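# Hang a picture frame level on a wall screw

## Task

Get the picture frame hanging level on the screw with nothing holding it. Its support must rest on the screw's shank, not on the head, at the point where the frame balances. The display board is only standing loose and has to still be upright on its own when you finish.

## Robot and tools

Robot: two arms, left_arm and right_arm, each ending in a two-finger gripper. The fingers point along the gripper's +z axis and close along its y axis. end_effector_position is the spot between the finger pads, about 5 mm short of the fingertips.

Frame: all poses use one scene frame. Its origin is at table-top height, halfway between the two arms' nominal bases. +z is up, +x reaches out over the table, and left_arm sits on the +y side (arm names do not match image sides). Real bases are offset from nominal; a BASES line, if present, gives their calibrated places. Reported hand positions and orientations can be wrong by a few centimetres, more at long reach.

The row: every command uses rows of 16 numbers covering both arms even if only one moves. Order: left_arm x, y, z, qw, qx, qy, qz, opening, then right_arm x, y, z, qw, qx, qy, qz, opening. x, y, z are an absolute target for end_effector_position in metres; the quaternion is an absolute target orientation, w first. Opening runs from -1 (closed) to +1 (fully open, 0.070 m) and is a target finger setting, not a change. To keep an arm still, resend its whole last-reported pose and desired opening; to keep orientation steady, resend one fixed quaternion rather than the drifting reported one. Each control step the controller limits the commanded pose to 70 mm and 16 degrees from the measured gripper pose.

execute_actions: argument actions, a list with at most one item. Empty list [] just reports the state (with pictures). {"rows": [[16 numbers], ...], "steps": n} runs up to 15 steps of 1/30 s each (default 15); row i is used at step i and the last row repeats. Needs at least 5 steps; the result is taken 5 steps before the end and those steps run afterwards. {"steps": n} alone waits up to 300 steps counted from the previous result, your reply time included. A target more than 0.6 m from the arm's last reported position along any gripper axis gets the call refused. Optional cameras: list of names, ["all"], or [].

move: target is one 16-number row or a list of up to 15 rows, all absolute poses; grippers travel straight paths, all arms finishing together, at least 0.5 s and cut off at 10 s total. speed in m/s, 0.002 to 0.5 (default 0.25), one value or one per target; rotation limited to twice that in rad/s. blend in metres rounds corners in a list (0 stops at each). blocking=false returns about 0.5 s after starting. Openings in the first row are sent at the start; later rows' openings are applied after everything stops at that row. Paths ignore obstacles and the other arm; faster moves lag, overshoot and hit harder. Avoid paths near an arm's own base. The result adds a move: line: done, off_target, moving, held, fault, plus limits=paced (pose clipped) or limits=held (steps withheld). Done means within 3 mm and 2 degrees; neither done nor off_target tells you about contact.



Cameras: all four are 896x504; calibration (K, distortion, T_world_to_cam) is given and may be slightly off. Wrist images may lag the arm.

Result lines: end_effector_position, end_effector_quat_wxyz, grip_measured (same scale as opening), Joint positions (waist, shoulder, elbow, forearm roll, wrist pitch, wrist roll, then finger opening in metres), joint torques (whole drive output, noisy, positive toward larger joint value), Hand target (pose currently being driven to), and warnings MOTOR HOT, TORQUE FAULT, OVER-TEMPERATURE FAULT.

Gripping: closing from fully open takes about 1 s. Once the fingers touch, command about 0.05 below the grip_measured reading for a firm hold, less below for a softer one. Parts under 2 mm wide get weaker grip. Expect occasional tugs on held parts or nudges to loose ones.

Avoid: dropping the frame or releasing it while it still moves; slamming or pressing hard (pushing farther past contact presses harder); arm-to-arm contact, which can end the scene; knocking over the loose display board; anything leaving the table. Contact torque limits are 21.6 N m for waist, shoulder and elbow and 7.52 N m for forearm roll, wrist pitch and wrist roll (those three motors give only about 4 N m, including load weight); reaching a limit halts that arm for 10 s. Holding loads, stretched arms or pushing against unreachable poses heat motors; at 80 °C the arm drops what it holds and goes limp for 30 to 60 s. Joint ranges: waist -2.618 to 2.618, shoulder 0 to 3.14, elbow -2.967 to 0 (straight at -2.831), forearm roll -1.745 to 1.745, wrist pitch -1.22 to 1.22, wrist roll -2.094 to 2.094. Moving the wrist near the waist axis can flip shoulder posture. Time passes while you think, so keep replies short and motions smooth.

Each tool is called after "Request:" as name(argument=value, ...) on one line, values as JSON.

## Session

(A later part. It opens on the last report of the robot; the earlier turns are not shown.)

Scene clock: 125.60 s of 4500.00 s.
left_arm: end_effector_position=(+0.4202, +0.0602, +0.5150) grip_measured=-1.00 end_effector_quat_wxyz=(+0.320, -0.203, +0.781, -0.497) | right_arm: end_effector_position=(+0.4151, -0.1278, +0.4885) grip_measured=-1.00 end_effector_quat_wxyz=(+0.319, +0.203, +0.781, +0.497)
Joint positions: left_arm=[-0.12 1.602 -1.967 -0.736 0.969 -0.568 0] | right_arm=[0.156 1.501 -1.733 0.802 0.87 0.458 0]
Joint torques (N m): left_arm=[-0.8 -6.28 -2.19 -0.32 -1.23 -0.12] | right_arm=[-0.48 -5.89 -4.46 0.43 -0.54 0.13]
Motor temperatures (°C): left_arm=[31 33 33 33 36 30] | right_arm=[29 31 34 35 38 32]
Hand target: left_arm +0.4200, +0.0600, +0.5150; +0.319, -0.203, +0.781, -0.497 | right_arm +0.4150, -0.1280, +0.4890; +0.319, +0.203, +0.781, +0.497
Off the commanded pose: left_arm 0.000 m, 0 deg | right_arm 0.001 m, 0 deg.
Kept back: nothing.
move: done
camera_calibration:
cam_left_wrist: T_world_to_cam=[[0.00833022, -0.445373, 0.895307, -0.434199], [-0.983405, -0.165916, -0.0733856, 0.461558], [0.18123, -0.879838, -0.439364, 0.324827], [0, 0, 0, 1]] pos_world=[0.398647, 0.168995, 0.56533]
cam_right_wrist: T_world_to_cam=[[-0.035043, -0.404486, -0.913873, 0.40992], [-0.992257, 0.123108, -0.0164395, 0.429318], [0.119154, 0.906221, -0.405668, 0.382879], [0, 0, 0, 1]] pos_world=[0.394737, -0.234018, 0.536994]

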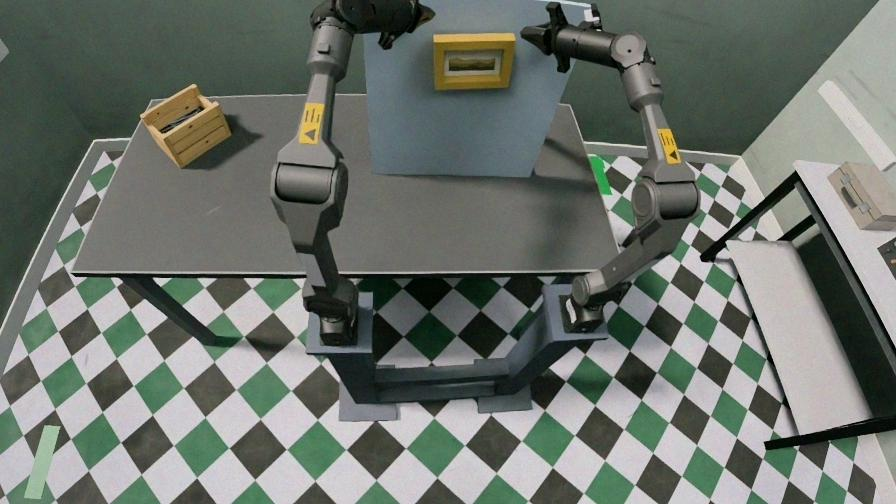

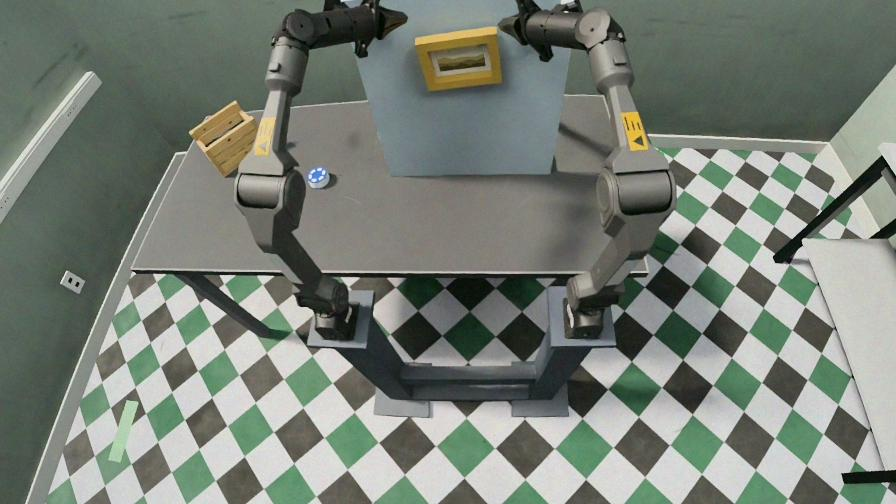

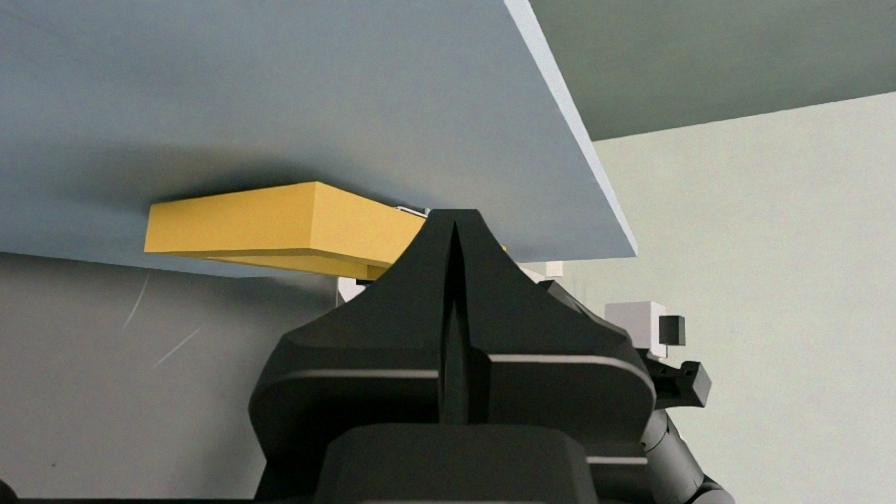

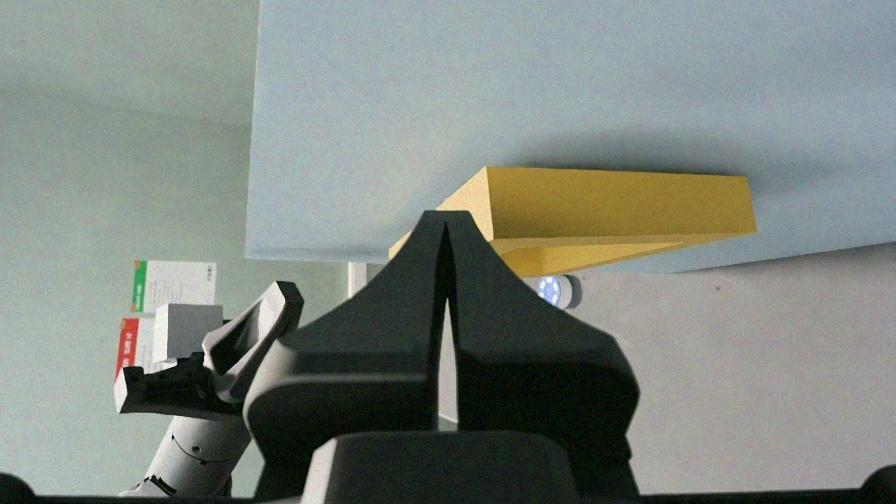

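Request:
move(target=[[0.42, 0.06, 0.515, 0.3193, -0.2034, 0.7807, -0.4973, -1.0, 0.415, -0.125, 0.502, 0.3193, 0.2034, 0.7807, 0.4973, -1.0],[0.42, 0.06, 0.515, 0.3193, -0.2034, 0.7807, -0.4973, -1.0, 0.415, -0.109, 0.502, 0.3193, 0.2034, 0.7807, 0.4973, -1.0],[0.42, 0.06, 0.515, 0.3193, -0.2034, 0.7807, -0.4973, -1.0, 0.415, -0.109, 0.486, 0.3193, 0.2034, 0.7807, 0.4973, -1.0]], speed=[0.06, 0.06, 0.03], blend=[0.005, 0.005, 0.0], cameras=["cam_left_wrist", "cam_right_wrist", "cam_head_right", "cam_head_left"])

Request:
zoom_image(camera="cam_head_right", region=[400, 15, 520, 105])

Request:
zoom_image(camera="cam_head_left", region=[415, 15, 535, 105])

Scene clock: 127.43 s of 4500.00 s.
left_arm: end_effector_position=(+0.4202, +0.0602, +0.5150) grip_measured=-1.00 end_effector_quat_wxyz=(+0.320, -0.203, +0.781, -0.497) | right_arm: end_effector_position=(+0.4151, -0.1088, +0.4855) grip_measured=-1.00 end_effector_quat_wxyz=(+0.319, +0.203, +0.781, +0.497)
Joint positions: left_arm=[-0.12 1.602 -1.967 -0.736 0.969 -0.568 0] | right_arm=[0.23 1.508 -1.728 0.741 0.812 0.515 0]
Joint torques (N m): left_arm=[-0.61 -5.6 -2.24 -0.35 -1.19 -0.11] | right_arm=[-0.5 -6.01 -4.48 0.35 -0.56 0.11]
Motor temperatures (°C): left_arm=[31 33 33 33 36 30] | right_arm=[29 31 34 35 38 32]
Hand target: left_arm +0.4200, +0.0600, +0.5150; +0.319, -0.203, +0.781, -0.497 | right_arm +0.4150, -0.1090, +0.4860; +0.319, +0.203, +0.781, +0.497
Off the commanded pose: left_arm 0.000 m, 0 deg | right_arm 0.001 m, 0 deg.
Kept back: nothing.
move: done
camera_calibration:
cam_left_wrist: T_world_to_cam=[[0.00833022, -0.445373, 0.895307, -0.434199], [-0.983405, -0.165916, -0.0733856, 0.461558], [0.18123, -0.879838, -0.439364, 0.324827], [0, 0, 0, 1]] pos_world=[0.398647, 0.168995, 0.56533]
cam_right_wrist: T_world_to_cam=[[-0.035144, -0.404488, -0.913868, 0.414887], [-0.992248, 0.123189, -0.0163665, 0.426905], [0.119198, 0.906209, -0.405682, 0.364452], [0, 0, 0, 1]] pos_world=[0.394735, -0.215042, 0.53399]

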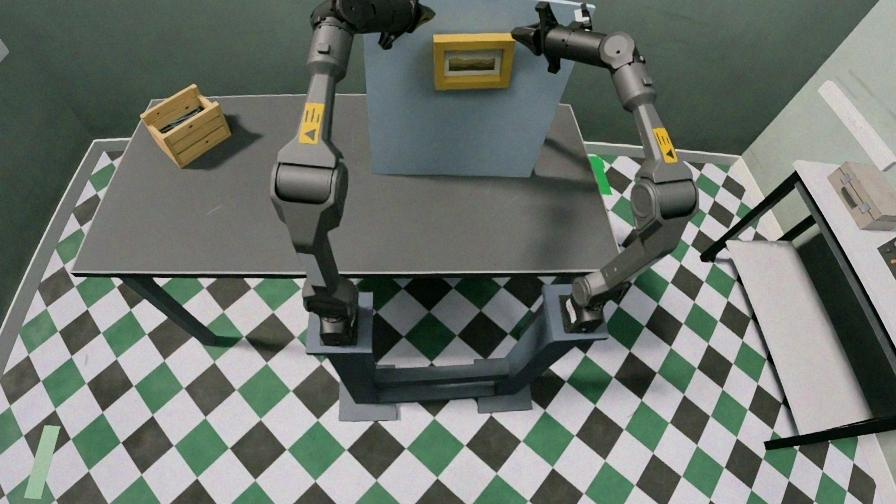

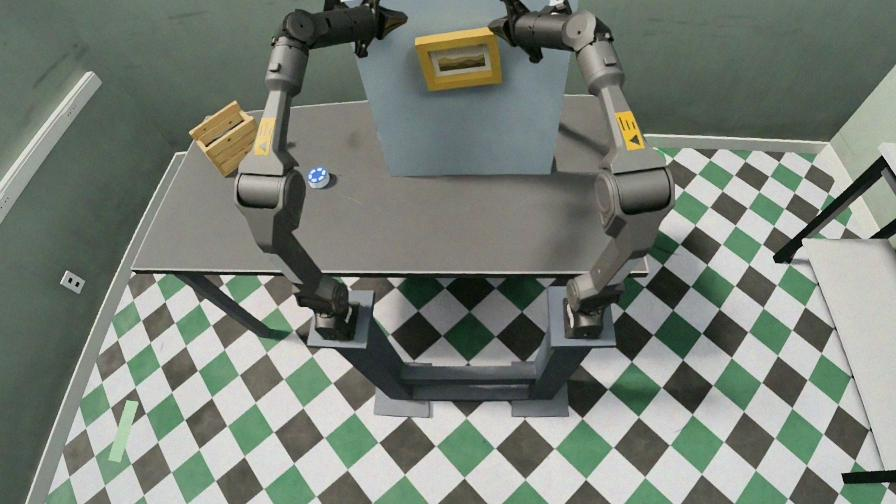

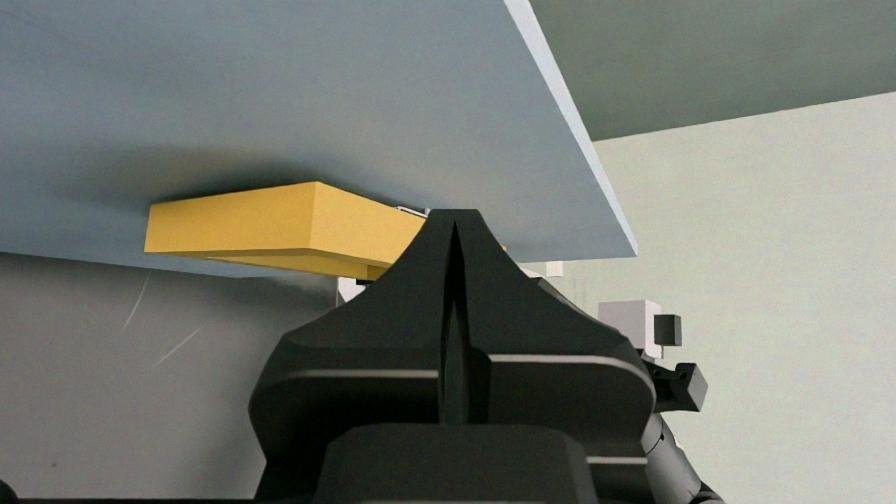

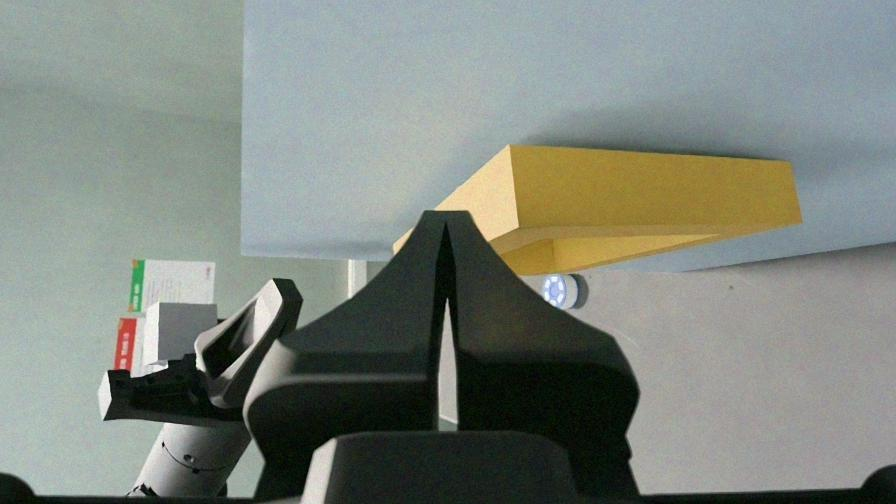

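Scaled by 4.200 from the camera's 896x504 image, which has a finer 1280x720 frame.

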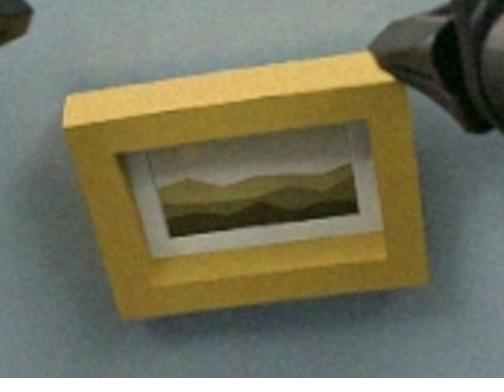

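Scaled by 4.200 from the camera's 896x504 image, which has a finer 1280x720 frame.

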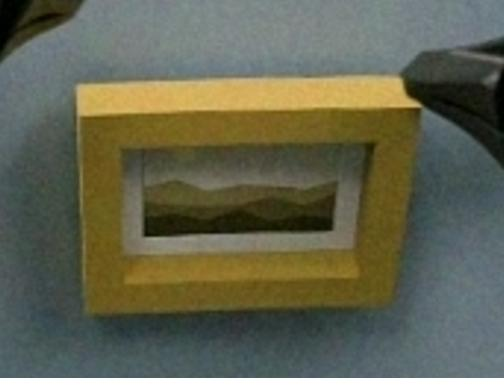

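Request:
move(target=[[0.42, 0.06, 0.515, 0.3193, -0.2034, 0.7807, -0.4973, -1.0, 0.415, -0.109, 0.474, 0.3193, 0.2034, 0.7807, 0.4973, -1.0]], speed=[0.01], cameras=["cam_right_wrist", "cam_head_right", "cam_head_left"])

Request:
zoom_image(camera="cam_head_right", region=[400, 15, 520, 105])

Request:
zoom_image(camera="cam_head_left", region=[415, 15, 535, 105])

Scene clock: 129.13 s of 4500.00 s.
left_arm: end_effector_position=(+0.4202, +0.0602, +0.5150) grip_measured=-1.00 end_effector_quat_wxyz=(+0.320, -0.203, +0.781, -0.497) | right_arm: end_effector_position=(+0.4148, -0.1088, +0.4738) grip_measured=-1.00 end_effector_quat_wxyz=(+0.319, +0.203, +0.781, +0.497)
Joint positions: left_arm=[-0.12 1.602 -1.967 -0.736 0.969 -0.568 0] | right_arm=[0.23 1.491 -1.66 0.776 0.775 0.464 0]
Joint torques (N m): left_arm=[-0.74 -5.29 -2.31 -0.33 -1.16 -0.11] | right_arm=[-0.44 -6.05 -3.93 0.44 -0.63 -0.07]
Motor temperatures (°C): left_arm=[31 33 33 33 36 30] | right_arm=[29 31 34 35 38 32]
Hand target: left_arm +0.4200, +0.0600, +0.5150; +0.319, -0.203, +0.781, -0.497 | right_arm +0.4150, -0.1090, +0.4740; +0.319, +0.203, +0.781, +0.497
Off the commanded pose: left_arm 0.000 m, 0 deg | right_arm 0.000 m, 0 deg.
Kept back: nothing.
move: done
camera_calibration:
cam_right_wrist: T_world_to_cam=[[-0.0348562, -0.404434, -0.913903, 0.404095], [-0.992306, 0.122708, -0.0164562, 0.426488], [0.118799, 0.906298, -0.405599, 0.35982], [0, 0, 0, 1]] pos_world=[0.394546, -0.215008, 0.522265]
Images, in order (width x height): cam_head_left 896x504, cam_head_right 896x504, cam_right_wrist 896x504.

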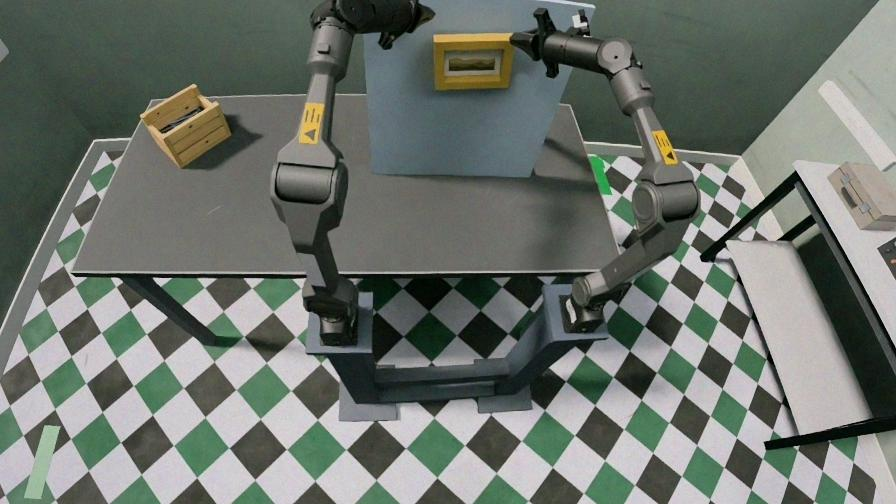

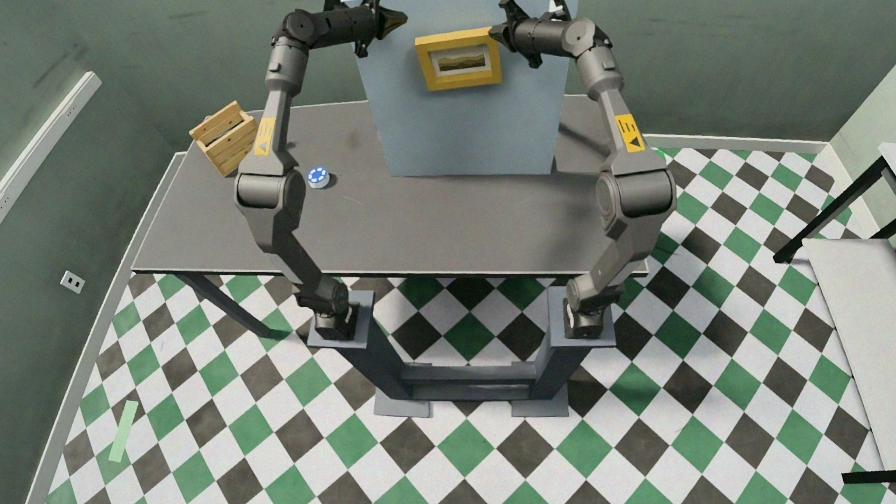

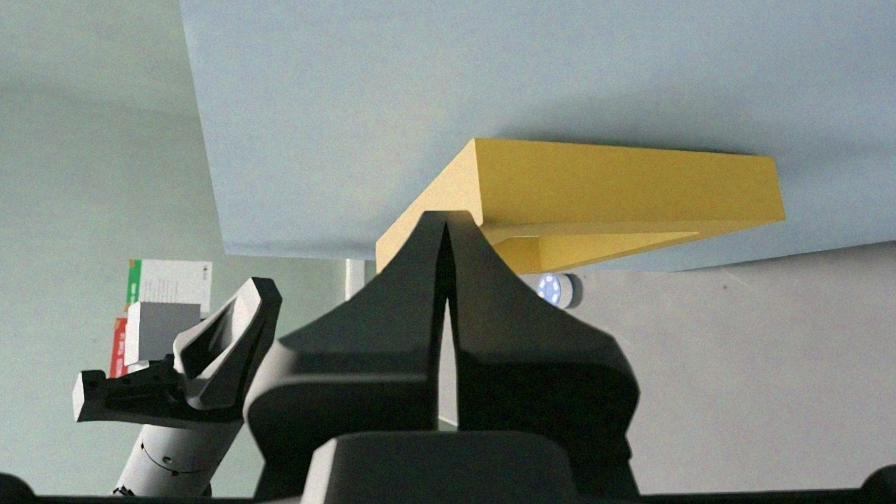

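Scaled by 4.200 from the camera's 896x504 image, which has a finer 1280x720 frame.

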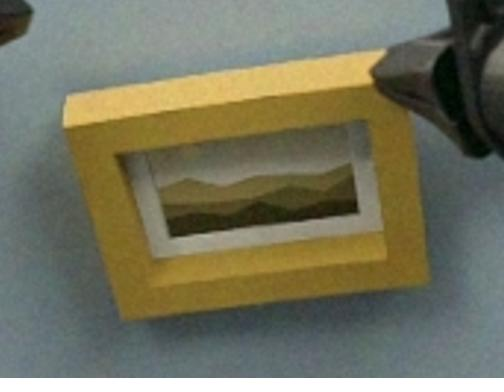

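Scaled by 4.200 from the camera's 896x504 image, which has a finer 1280x720 frame.

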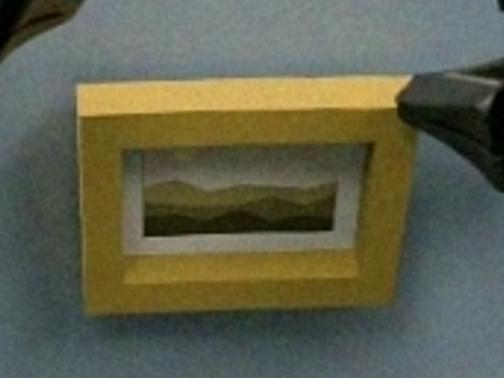

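Request:
move(target=[[0.42, 0.06, 0.515, 0.3193, -0.2034, 0.7807, -0.4973, -1.0, 0.418, -0.109, 0.467, 0.3193, 0.2034, 0.7807, 0.4973, -1.0]], speed=[0.01], cameras=["cam_right_wrist", "cam_head_right", "cam_head_left", "cam_left_wrist"])

Request:
zoom_image(camera="cam_head_right", region=[400, 15, 520, 105])

Request:
zoom_image(camera="cam_head_left", region=[415, 15, 535, 105])

Scene clock: 131.17 s of 4500.00 s.
left_arm: end_effector_position=(+0.4202, +0.0602, +0.5150) grip_measured=-1.00 end_effector_quat_wxyz=(+0.320, -0.203, +0.781, -0.497) | right_arm: end_effector_position=(+0.4180, -0.1090, +0.4670) grip_measured=-1.00 end_effector_quat_wxyz=(+0.319, +0.203, +0.781, +0.497)
Joint positions: left_arm=[-0.12 1.602 -1.967 -0.736 0.969 -0.568 0] | right_arm=[0.227 1.493 -1.633 0.8 0.755 0.432 0]
Joint torques (N m): left_arm=[-0.69 -5.12 -2.39 -0.37 -1.21 -0.14] | right_arm=[-0.43 -4.32 -3.79 0.41 -0.61 -0.07]
Motor temperatures (°C): left_arm=[31 33 33 33 36 30] | right_arm=[29 31 34 35 38 32]
Hand target: left_arm +0.4200, +0.0600, +0.5150; +0.319, -0.203, +0.781, -0.497 | right_arm +0.4180, -0.1090, +0.4670; +0.319, +0.203, +0.781, +0.497
Off the commanded pose: left_arm 0.000 m, 0 deg | right_arm 0.000 m, 0 deg.
Kept back: nothing.
move: done
camera_calibration:
cam_left_wrist: T_world_to_cam=[[0.00833022, -0.445373, 0.895307, -0.434199], [-0.983405, -0.165916, -0.0733856, 0.461558], [0.18123, -0.879838, -0.439364, 0.324827], [0, 0, 0, 1]] pos_world=[0.398647, 0.168995, 0.56533]
cam_right_wrist: T_world_to_cam=[[-0.0344783, -0.40407, -0.914078, 0.397924], [-0.992185, 0.123587, -0.0172076, 0.429924], [0.119921, 0.906341, -0.405174, 0.356224], [0, 0, 0, 1]] pos_world=[0.397565, -0.215204, 0.515464]

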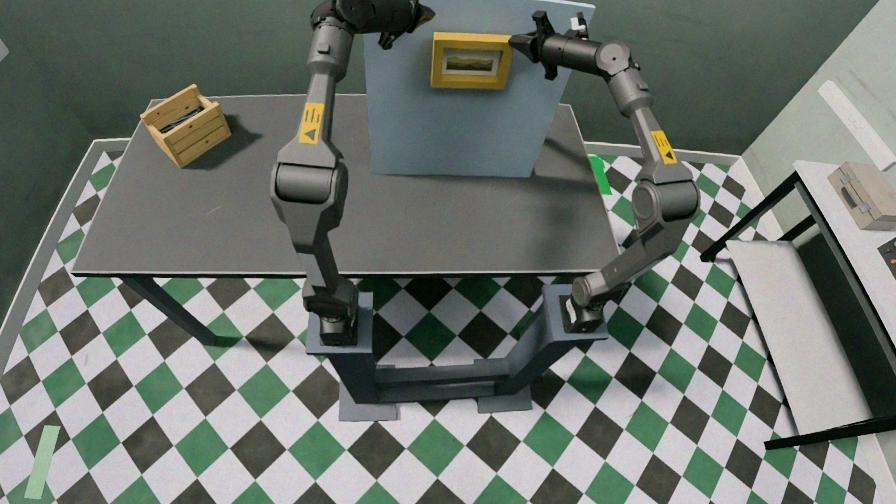

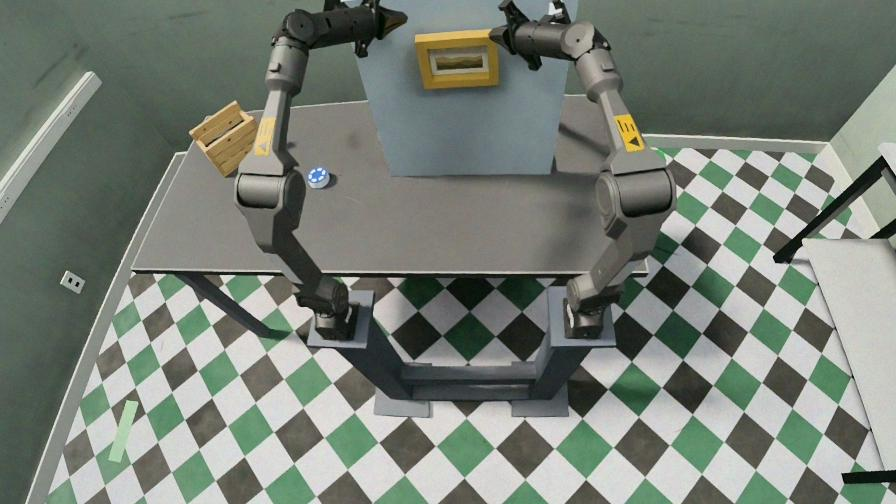

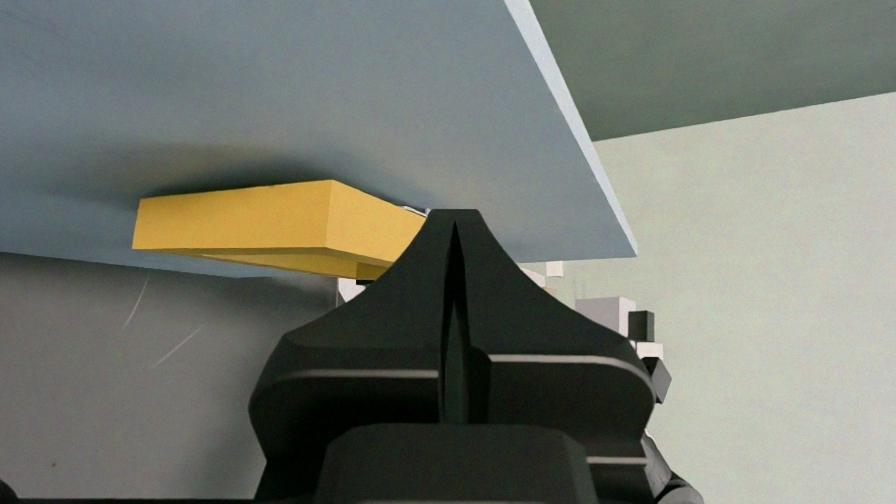

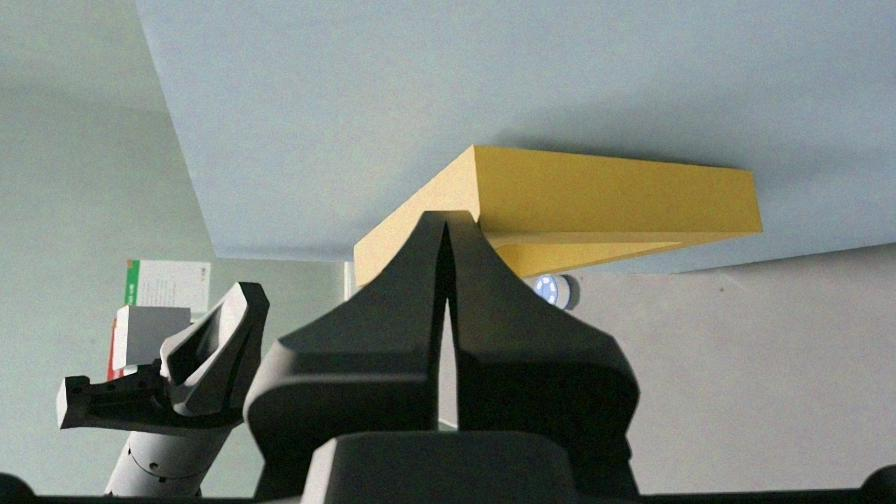

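Scaled by 4.200 from the camera's 896x504 image, which has a finer 1280x720 frame.

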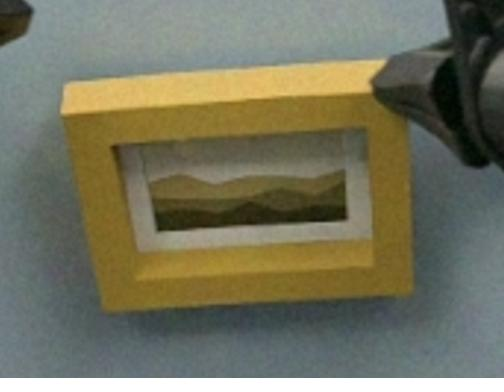

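Scaled by 4.200 from the camera's 896x504 image, which has a finer 1280x720 frame.

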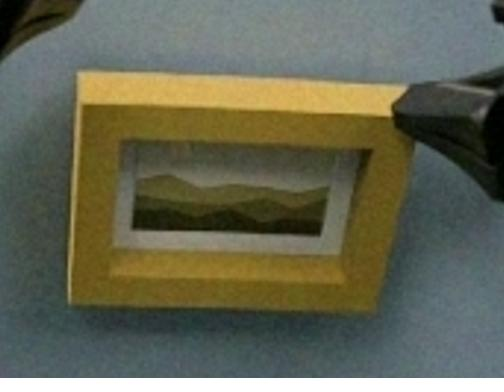

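Request:
move(target=[[0.42, 0.06, 0.515, 0.3193, -0.2034, 0.7807, -0.4973, -1.0, 0.418, -0.109, 0.452, 0.3193, 0.2034, 0.7807, 0.4973, -1.0]], speed=[0.01], cameras=["cam_head_right", "cam_head_left"])

Request:
zoom_image(camera="cam_head_right", region=[400, 15, 520, 105])

Request:
move(target=[[0.42, 0.06, 0.515, 0.3193, -0.2034, 0.7807, -0.4973, -1.0, 0.415, -0.109, 0.490, 0.3193, 0.2034, 0.7807, 0.4973, -1.0]], speed=[0.025], cameras=["cam_right_wrist", "cam_head_right", "cam_head_left"])

Request:
zoom_image(camera="cam_head_right", region=[400, 15, 520, 105])

Request:
zoom_image(camera="cam_head_left", region=[415, 15, 535, 105])

Scene clock: 134.80 s of 4500.00 s.
left_arm: end_effector_position=(+0.4202, +0.0602, +0.5150) grip_measured=-1.00 end_effector_quat_wxyz=(+0.320, -0.203, +0.781, -0.497) | right_arm: end_effector_position=(+0.4182, -0.1089, +0.4515) grip_measured=-1.00 end_effector_quat_wxyz=(+0.319, +0.203, +0.781, +0.497)
Joint positions: left_arm=[-0.12 1.602 -1.967 -0.736 0.969 -0.568 0] | right_arm=[0.227 1.478 -1.554 0.851 0.712 0.363 0]
Joint torques (N m): left_arm=[-0.69 -5.24 -2.35 -0.43 -1.15 -0.13] | right_arm=[-0.2 -5.74 -3.8 0.41 -0.46 -0.05]
Motor temperatures (°C): left_arm=[31 33 33 33 36 30] | right_arm=[29 31 34 35 38 32]
Hand target: left_arm +0.4200, +0.0600, +0.5150; +0.319, -0.203, +0.781, -0.497 | right_arm +0.4180, -0.1090, +0.4520; +0.319, +0.203, +0.781, +0.497
Off the commanded pose: left_arm 0.000 m, 0 deg | right_arm 0.001 m, 0 deg.
Kept back: nothing.
move: done
Images, in order (width x height): cam_head_left 896x504, cam_head_right 896x504.

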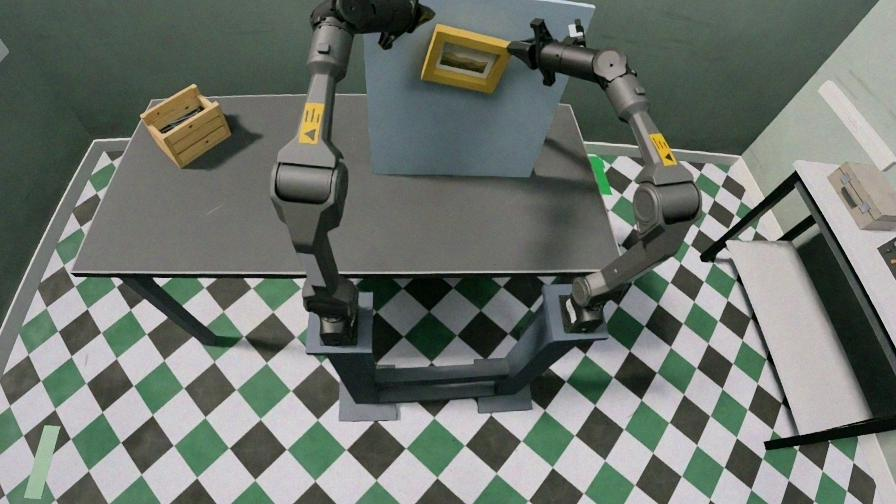

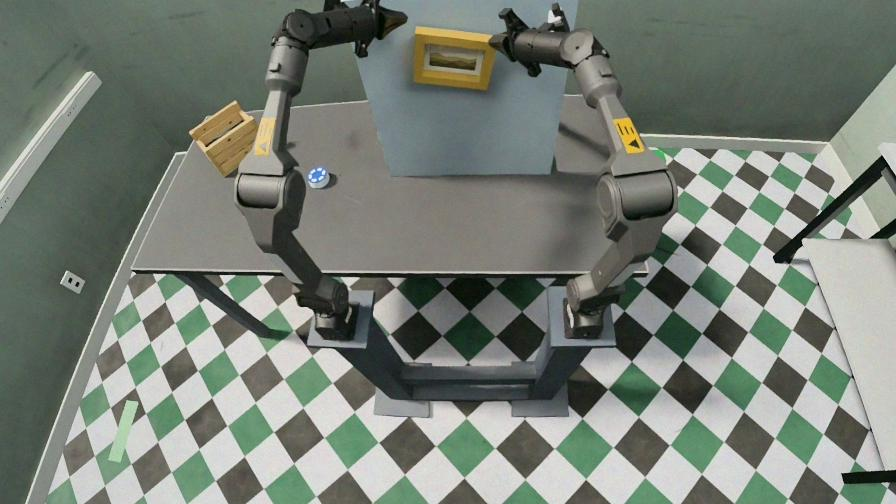

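Scaled by 4.200 from the camera's 896x504 image, which has a finer 1280x720 frame.

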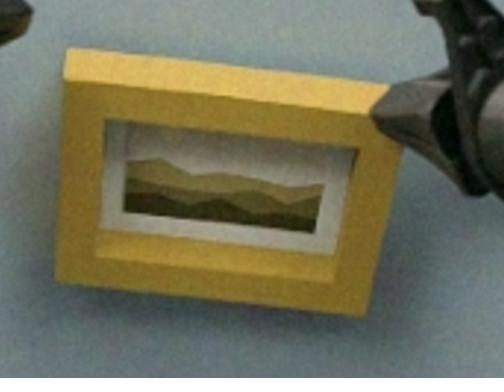

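Scene clock: 136.57 s of 4500.00 s.
left_arm: end_effector_position=(+0.4202, +0.0602, +0.5150) grip_measured=-1.00 end_effector_quat_wxyz=(+0.320, -0.203, +0.781, -0.497) | right_arm: end_effector_position=(+0.4151, -0.1093, +0.4903) grip_measured=-1.00 end_effector_quat_wxyz=(+0.320, +0.204, +0.780, +0.497)
Joint positions: left_arm=[-0.12 1.602 -1.967 -0.736 0.969 -0.568 0] | right_arm=[0.229 1.514 -1.755 0.729 0.826 0.532 0]
Joint torques (N m): left_arm=[-0.53 -5.41 -2.52 -0.4 -1.14 -0.13] | right_arm=[0.67 -4.54 -3.82 0.46 -0.61 -0.12]
Motor temperatures (°C): left_arm=[31 32 33 33 36 30] | right_arm=[29 31 34 35 38 32]
Hand target: left_arm +0.4200, +0.0600, +0.5150; +0.319, -0.203, +0.781, -0.497 | right_arm +0.4150, -0.1090, +0.4900; +0.319, +0.203, +0.781, +0.497
Off the commanded pose: left_arm 0.000 m, 0 deg | right_arm 0.000 m, 0 deg.
Kept back: nothing.
move: done
camera_calibration:
cam_right_wrist: T_world_to_cam=[[-0.0344442, -0.404066, -0.914081, 0.41899], [-0.992098, 0.124231, -0.0175316, 0.427659], [0.120641, 0.906255, -0.405152, 0.365951], [0, 0, 0, 1]] pos_world=[0.394563, -0.215473, 0.538754]
Images, in order (width x height): cam_head_left 896x504, cam_head_right 896x504, cam_right_wrist 896x504.

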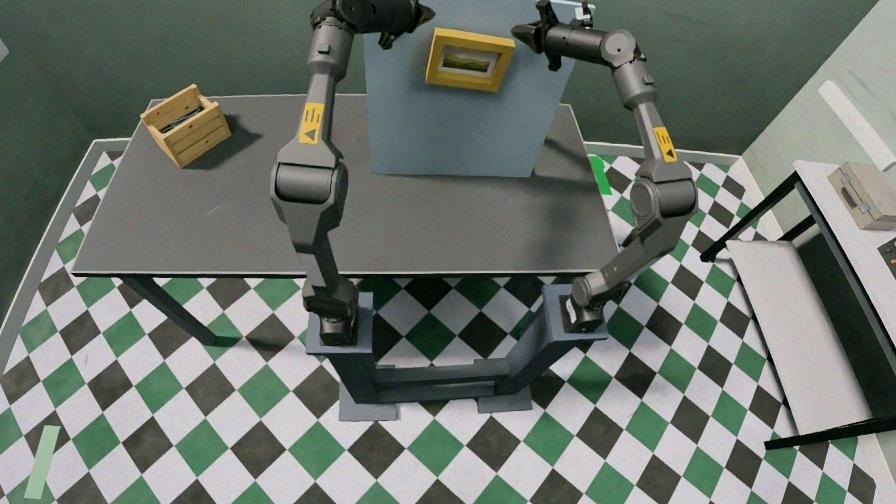

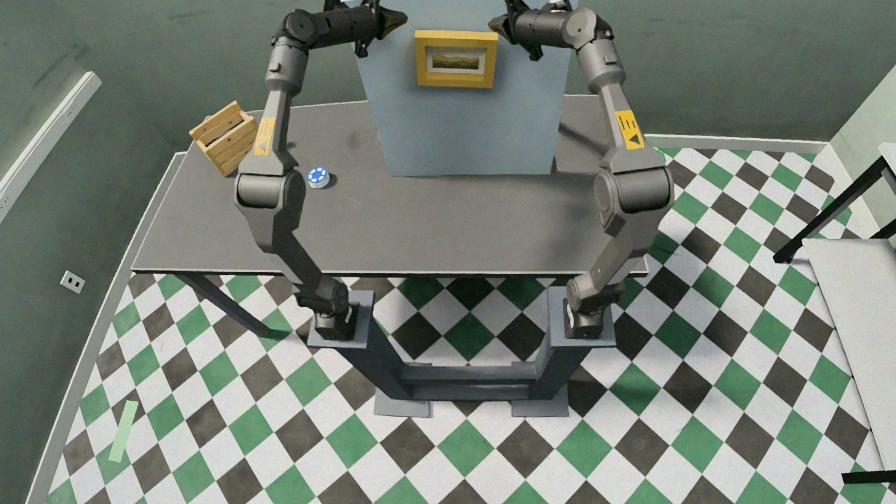

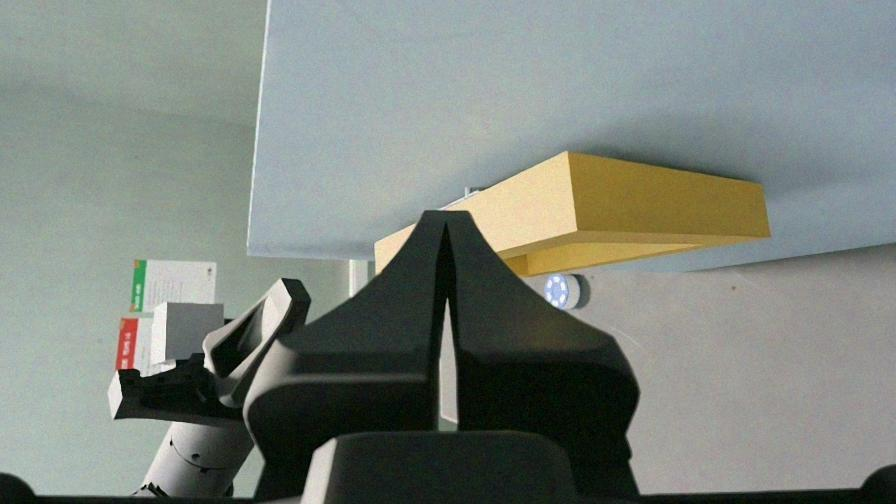

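Scaled by 4.200 from the camera's 896x504 image, which has a finer 1280x720 frame.

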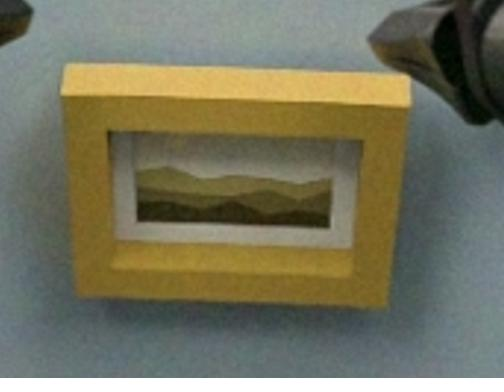

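Scaled by 4.200 from the camera's 896x504 image, which has a finer 1280x720 frame.

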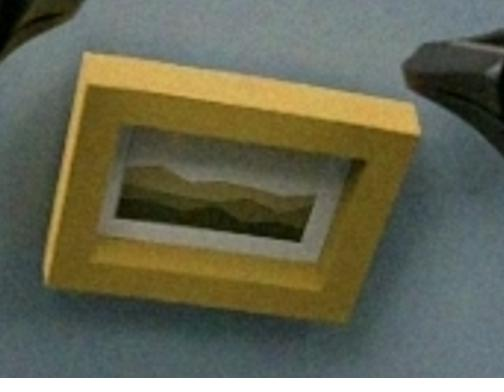

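Request:
move(target=[[0.433,0.036,0.50,0.3193,-0.2034,0.7807,-0.4973,-1,0.415,-0.109,0.502,0.3193,0.2034,0.7807,0.4973,-1],[0.433,0.036,0.478,0.3193,-0.2034,0.7807,-0.4973,-1,0.415,-0.135,0.502,0.3193,0.2034,0.7807,0.4973,-1]], speed=[0.06,0.03], cameras=["cam_head_right","cam_head_left"])

Request:
move(target=[0.433,0.036,0.469,0.3193,-0.2034,0.7807,-0.4973,-1,0.415,-0.135,0.502,0.3193,0.2034,0.7807,0.4973,-1], speed=0.01, cameras=["cam_head_right","cam_head_left"])

Request:
zoom_image(camera="cam_head_right", region=[400, 15, 520, 105])

Request:
zoom_image(camera="cam_head_left", region=[415, 15, 535, 105])

Scene clock: 139.33 s of 4500.00 s.
left_arm: end_effector_position=(+0.4330, +0.0359, +0.4776) grip_measured=-1.00 end_effector_quat_wxyz=(+0.319, -0.203, +0.781, -0.497) | right_arm: end_effector_position=(+0.4152, -0.1352, +0.5020) grip_measured=-1.00 end_effector_quat_wxyz=(+0.319, +0.203, +0.781, +0.497)
Joint positions: left_arm=[-0.2 1.596 -1.795 -0.756 0.796 -0.493 0] | right_arm=[0.126 1.521 -1.814 0.792 0.931 0.488 0]
Joint torques (N m): left_arm=[0.5 -7.06 -3.57 -0.39 -1.04 -0.11] | right_arm=[0.74 -6.01 -3.45 0.39 -0.6 0.1]
Motor temperatures (°C): left_arm=[31 32 33 33 36 30] | right_arm=[29 31 34 35 38 32]
Hand target: left_arm +0.4330, +0.0360, +0.4780; +0.319, -0.203, +0.781, -0.497 | right_arm +0.4150, -0.1350, +0.5020; +0.319, +0.203, +0.781, +0.497
Off the commanded pose: left_arm 0.000 m, 0 deg | right_arm 0.000 m, 0 deg.
Kept back: nothing.
move: done
Images, in order (width x height): cam_head_left 896x504, cam_head_right 896x504.

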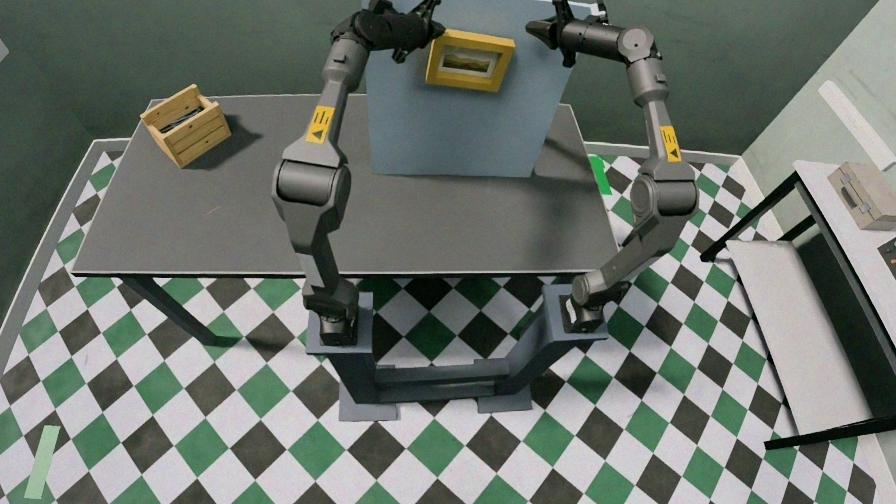

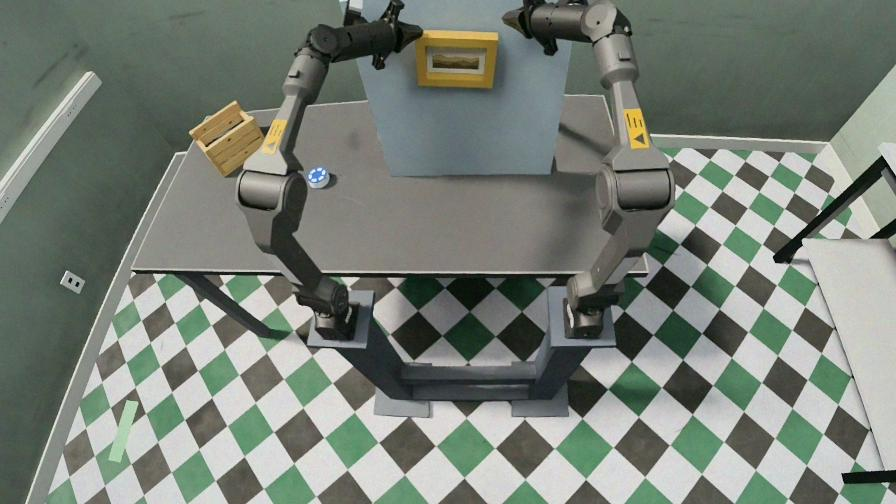

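Scene clock: 140.47 s of 4500.00 s.
left_arm: end_effector_position=(+0.4331, +0.0359, +0.4687) grip_measured=-1.00 end_effector_quat_wxyz=(+0.319, -0.203, +0.781, -0.497) | right_arm: end_effector_position=(+0.4151, -0.1349, +0.5020) grip_measured=-1.00 end_effector_quat_wxyz=(+0.319, +0.203, +0.781, +0.497)
Joint positions: left_arm=[-0.2 1.584 -1.742 -0.784 0.767 -0.454 0] | right_arm=[0.127 1.521 -1.814 0.792 0.931 0.488 0]
Joint torques (N m): left_arm=[0.26 -7.11 -2.95 -0.5 -0.96 0] | right_arm=[0.7 -5.6 -3.56 0.4 -0.69 0.18]
Motor temperatures (°C): left_arm=[31 32 33 33 36 30] | right_arm=[29 31 34 35 38 32]
Hand target: left_arm +0.4330, +0.0360, +0.4690; +0.319, -0.203, +0.781, -0.497 | right_arm +0.4150, -0.1350, +0.5020; +0.319, +0.203, +0.781, +0.497
Off the commanded pose: left_arm 0.000 m, 0 deg | right_arm 0.000 m, 0 deg.
Kept back: nothing.
move: done
Images, in order (width x height): cam_head_left 896x504, cam_head_right 896x504.

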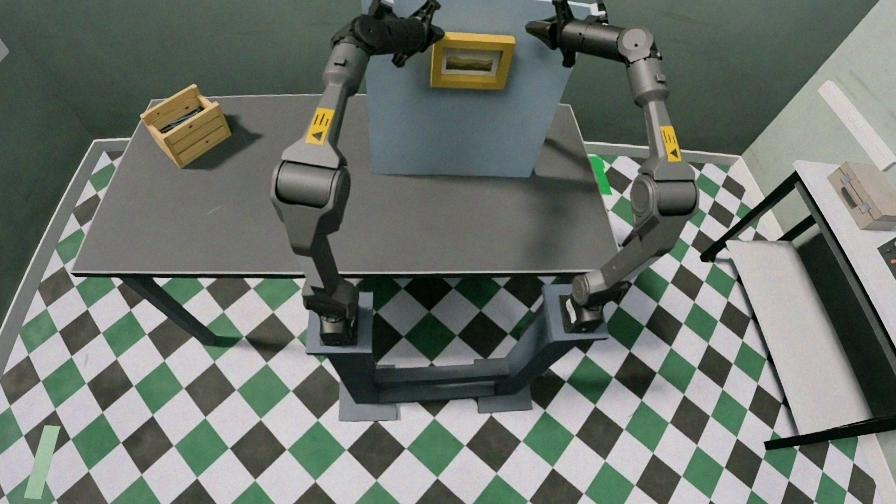

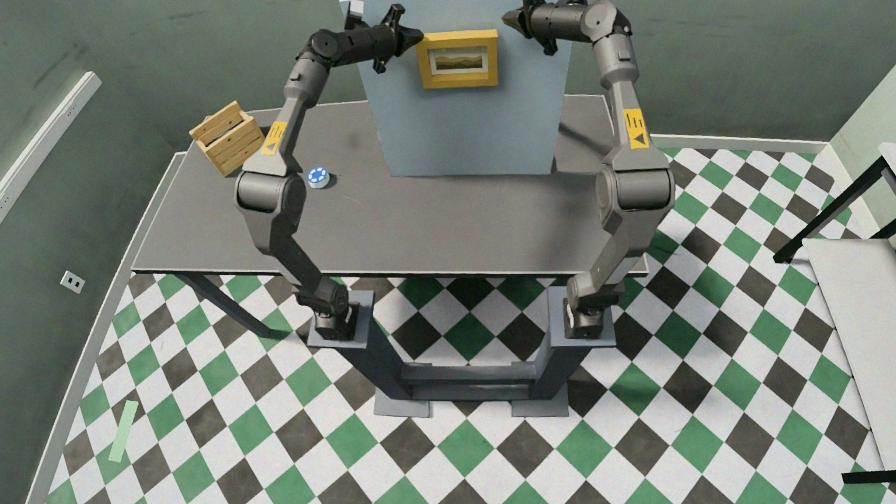

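Scaled by 4.200 from the camera's 896x504 image, which has a finer 1280x720 frame.

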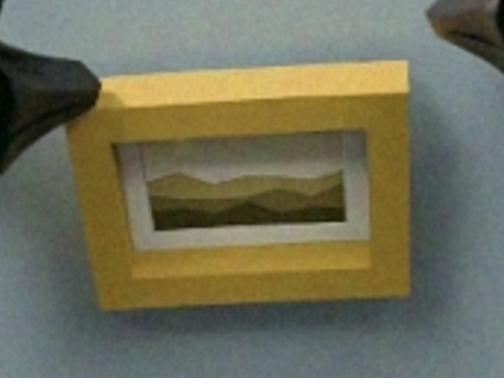

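Scaled by 4.200 from the camera's 896x504 image, which has a finer 1280x720 frame.

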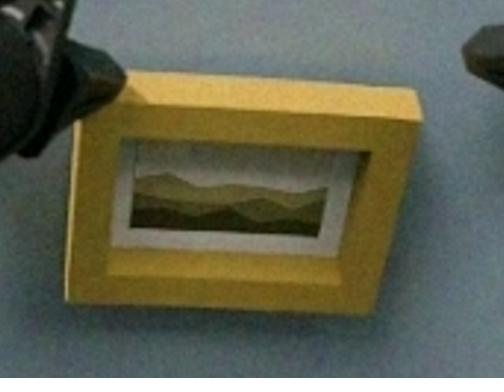

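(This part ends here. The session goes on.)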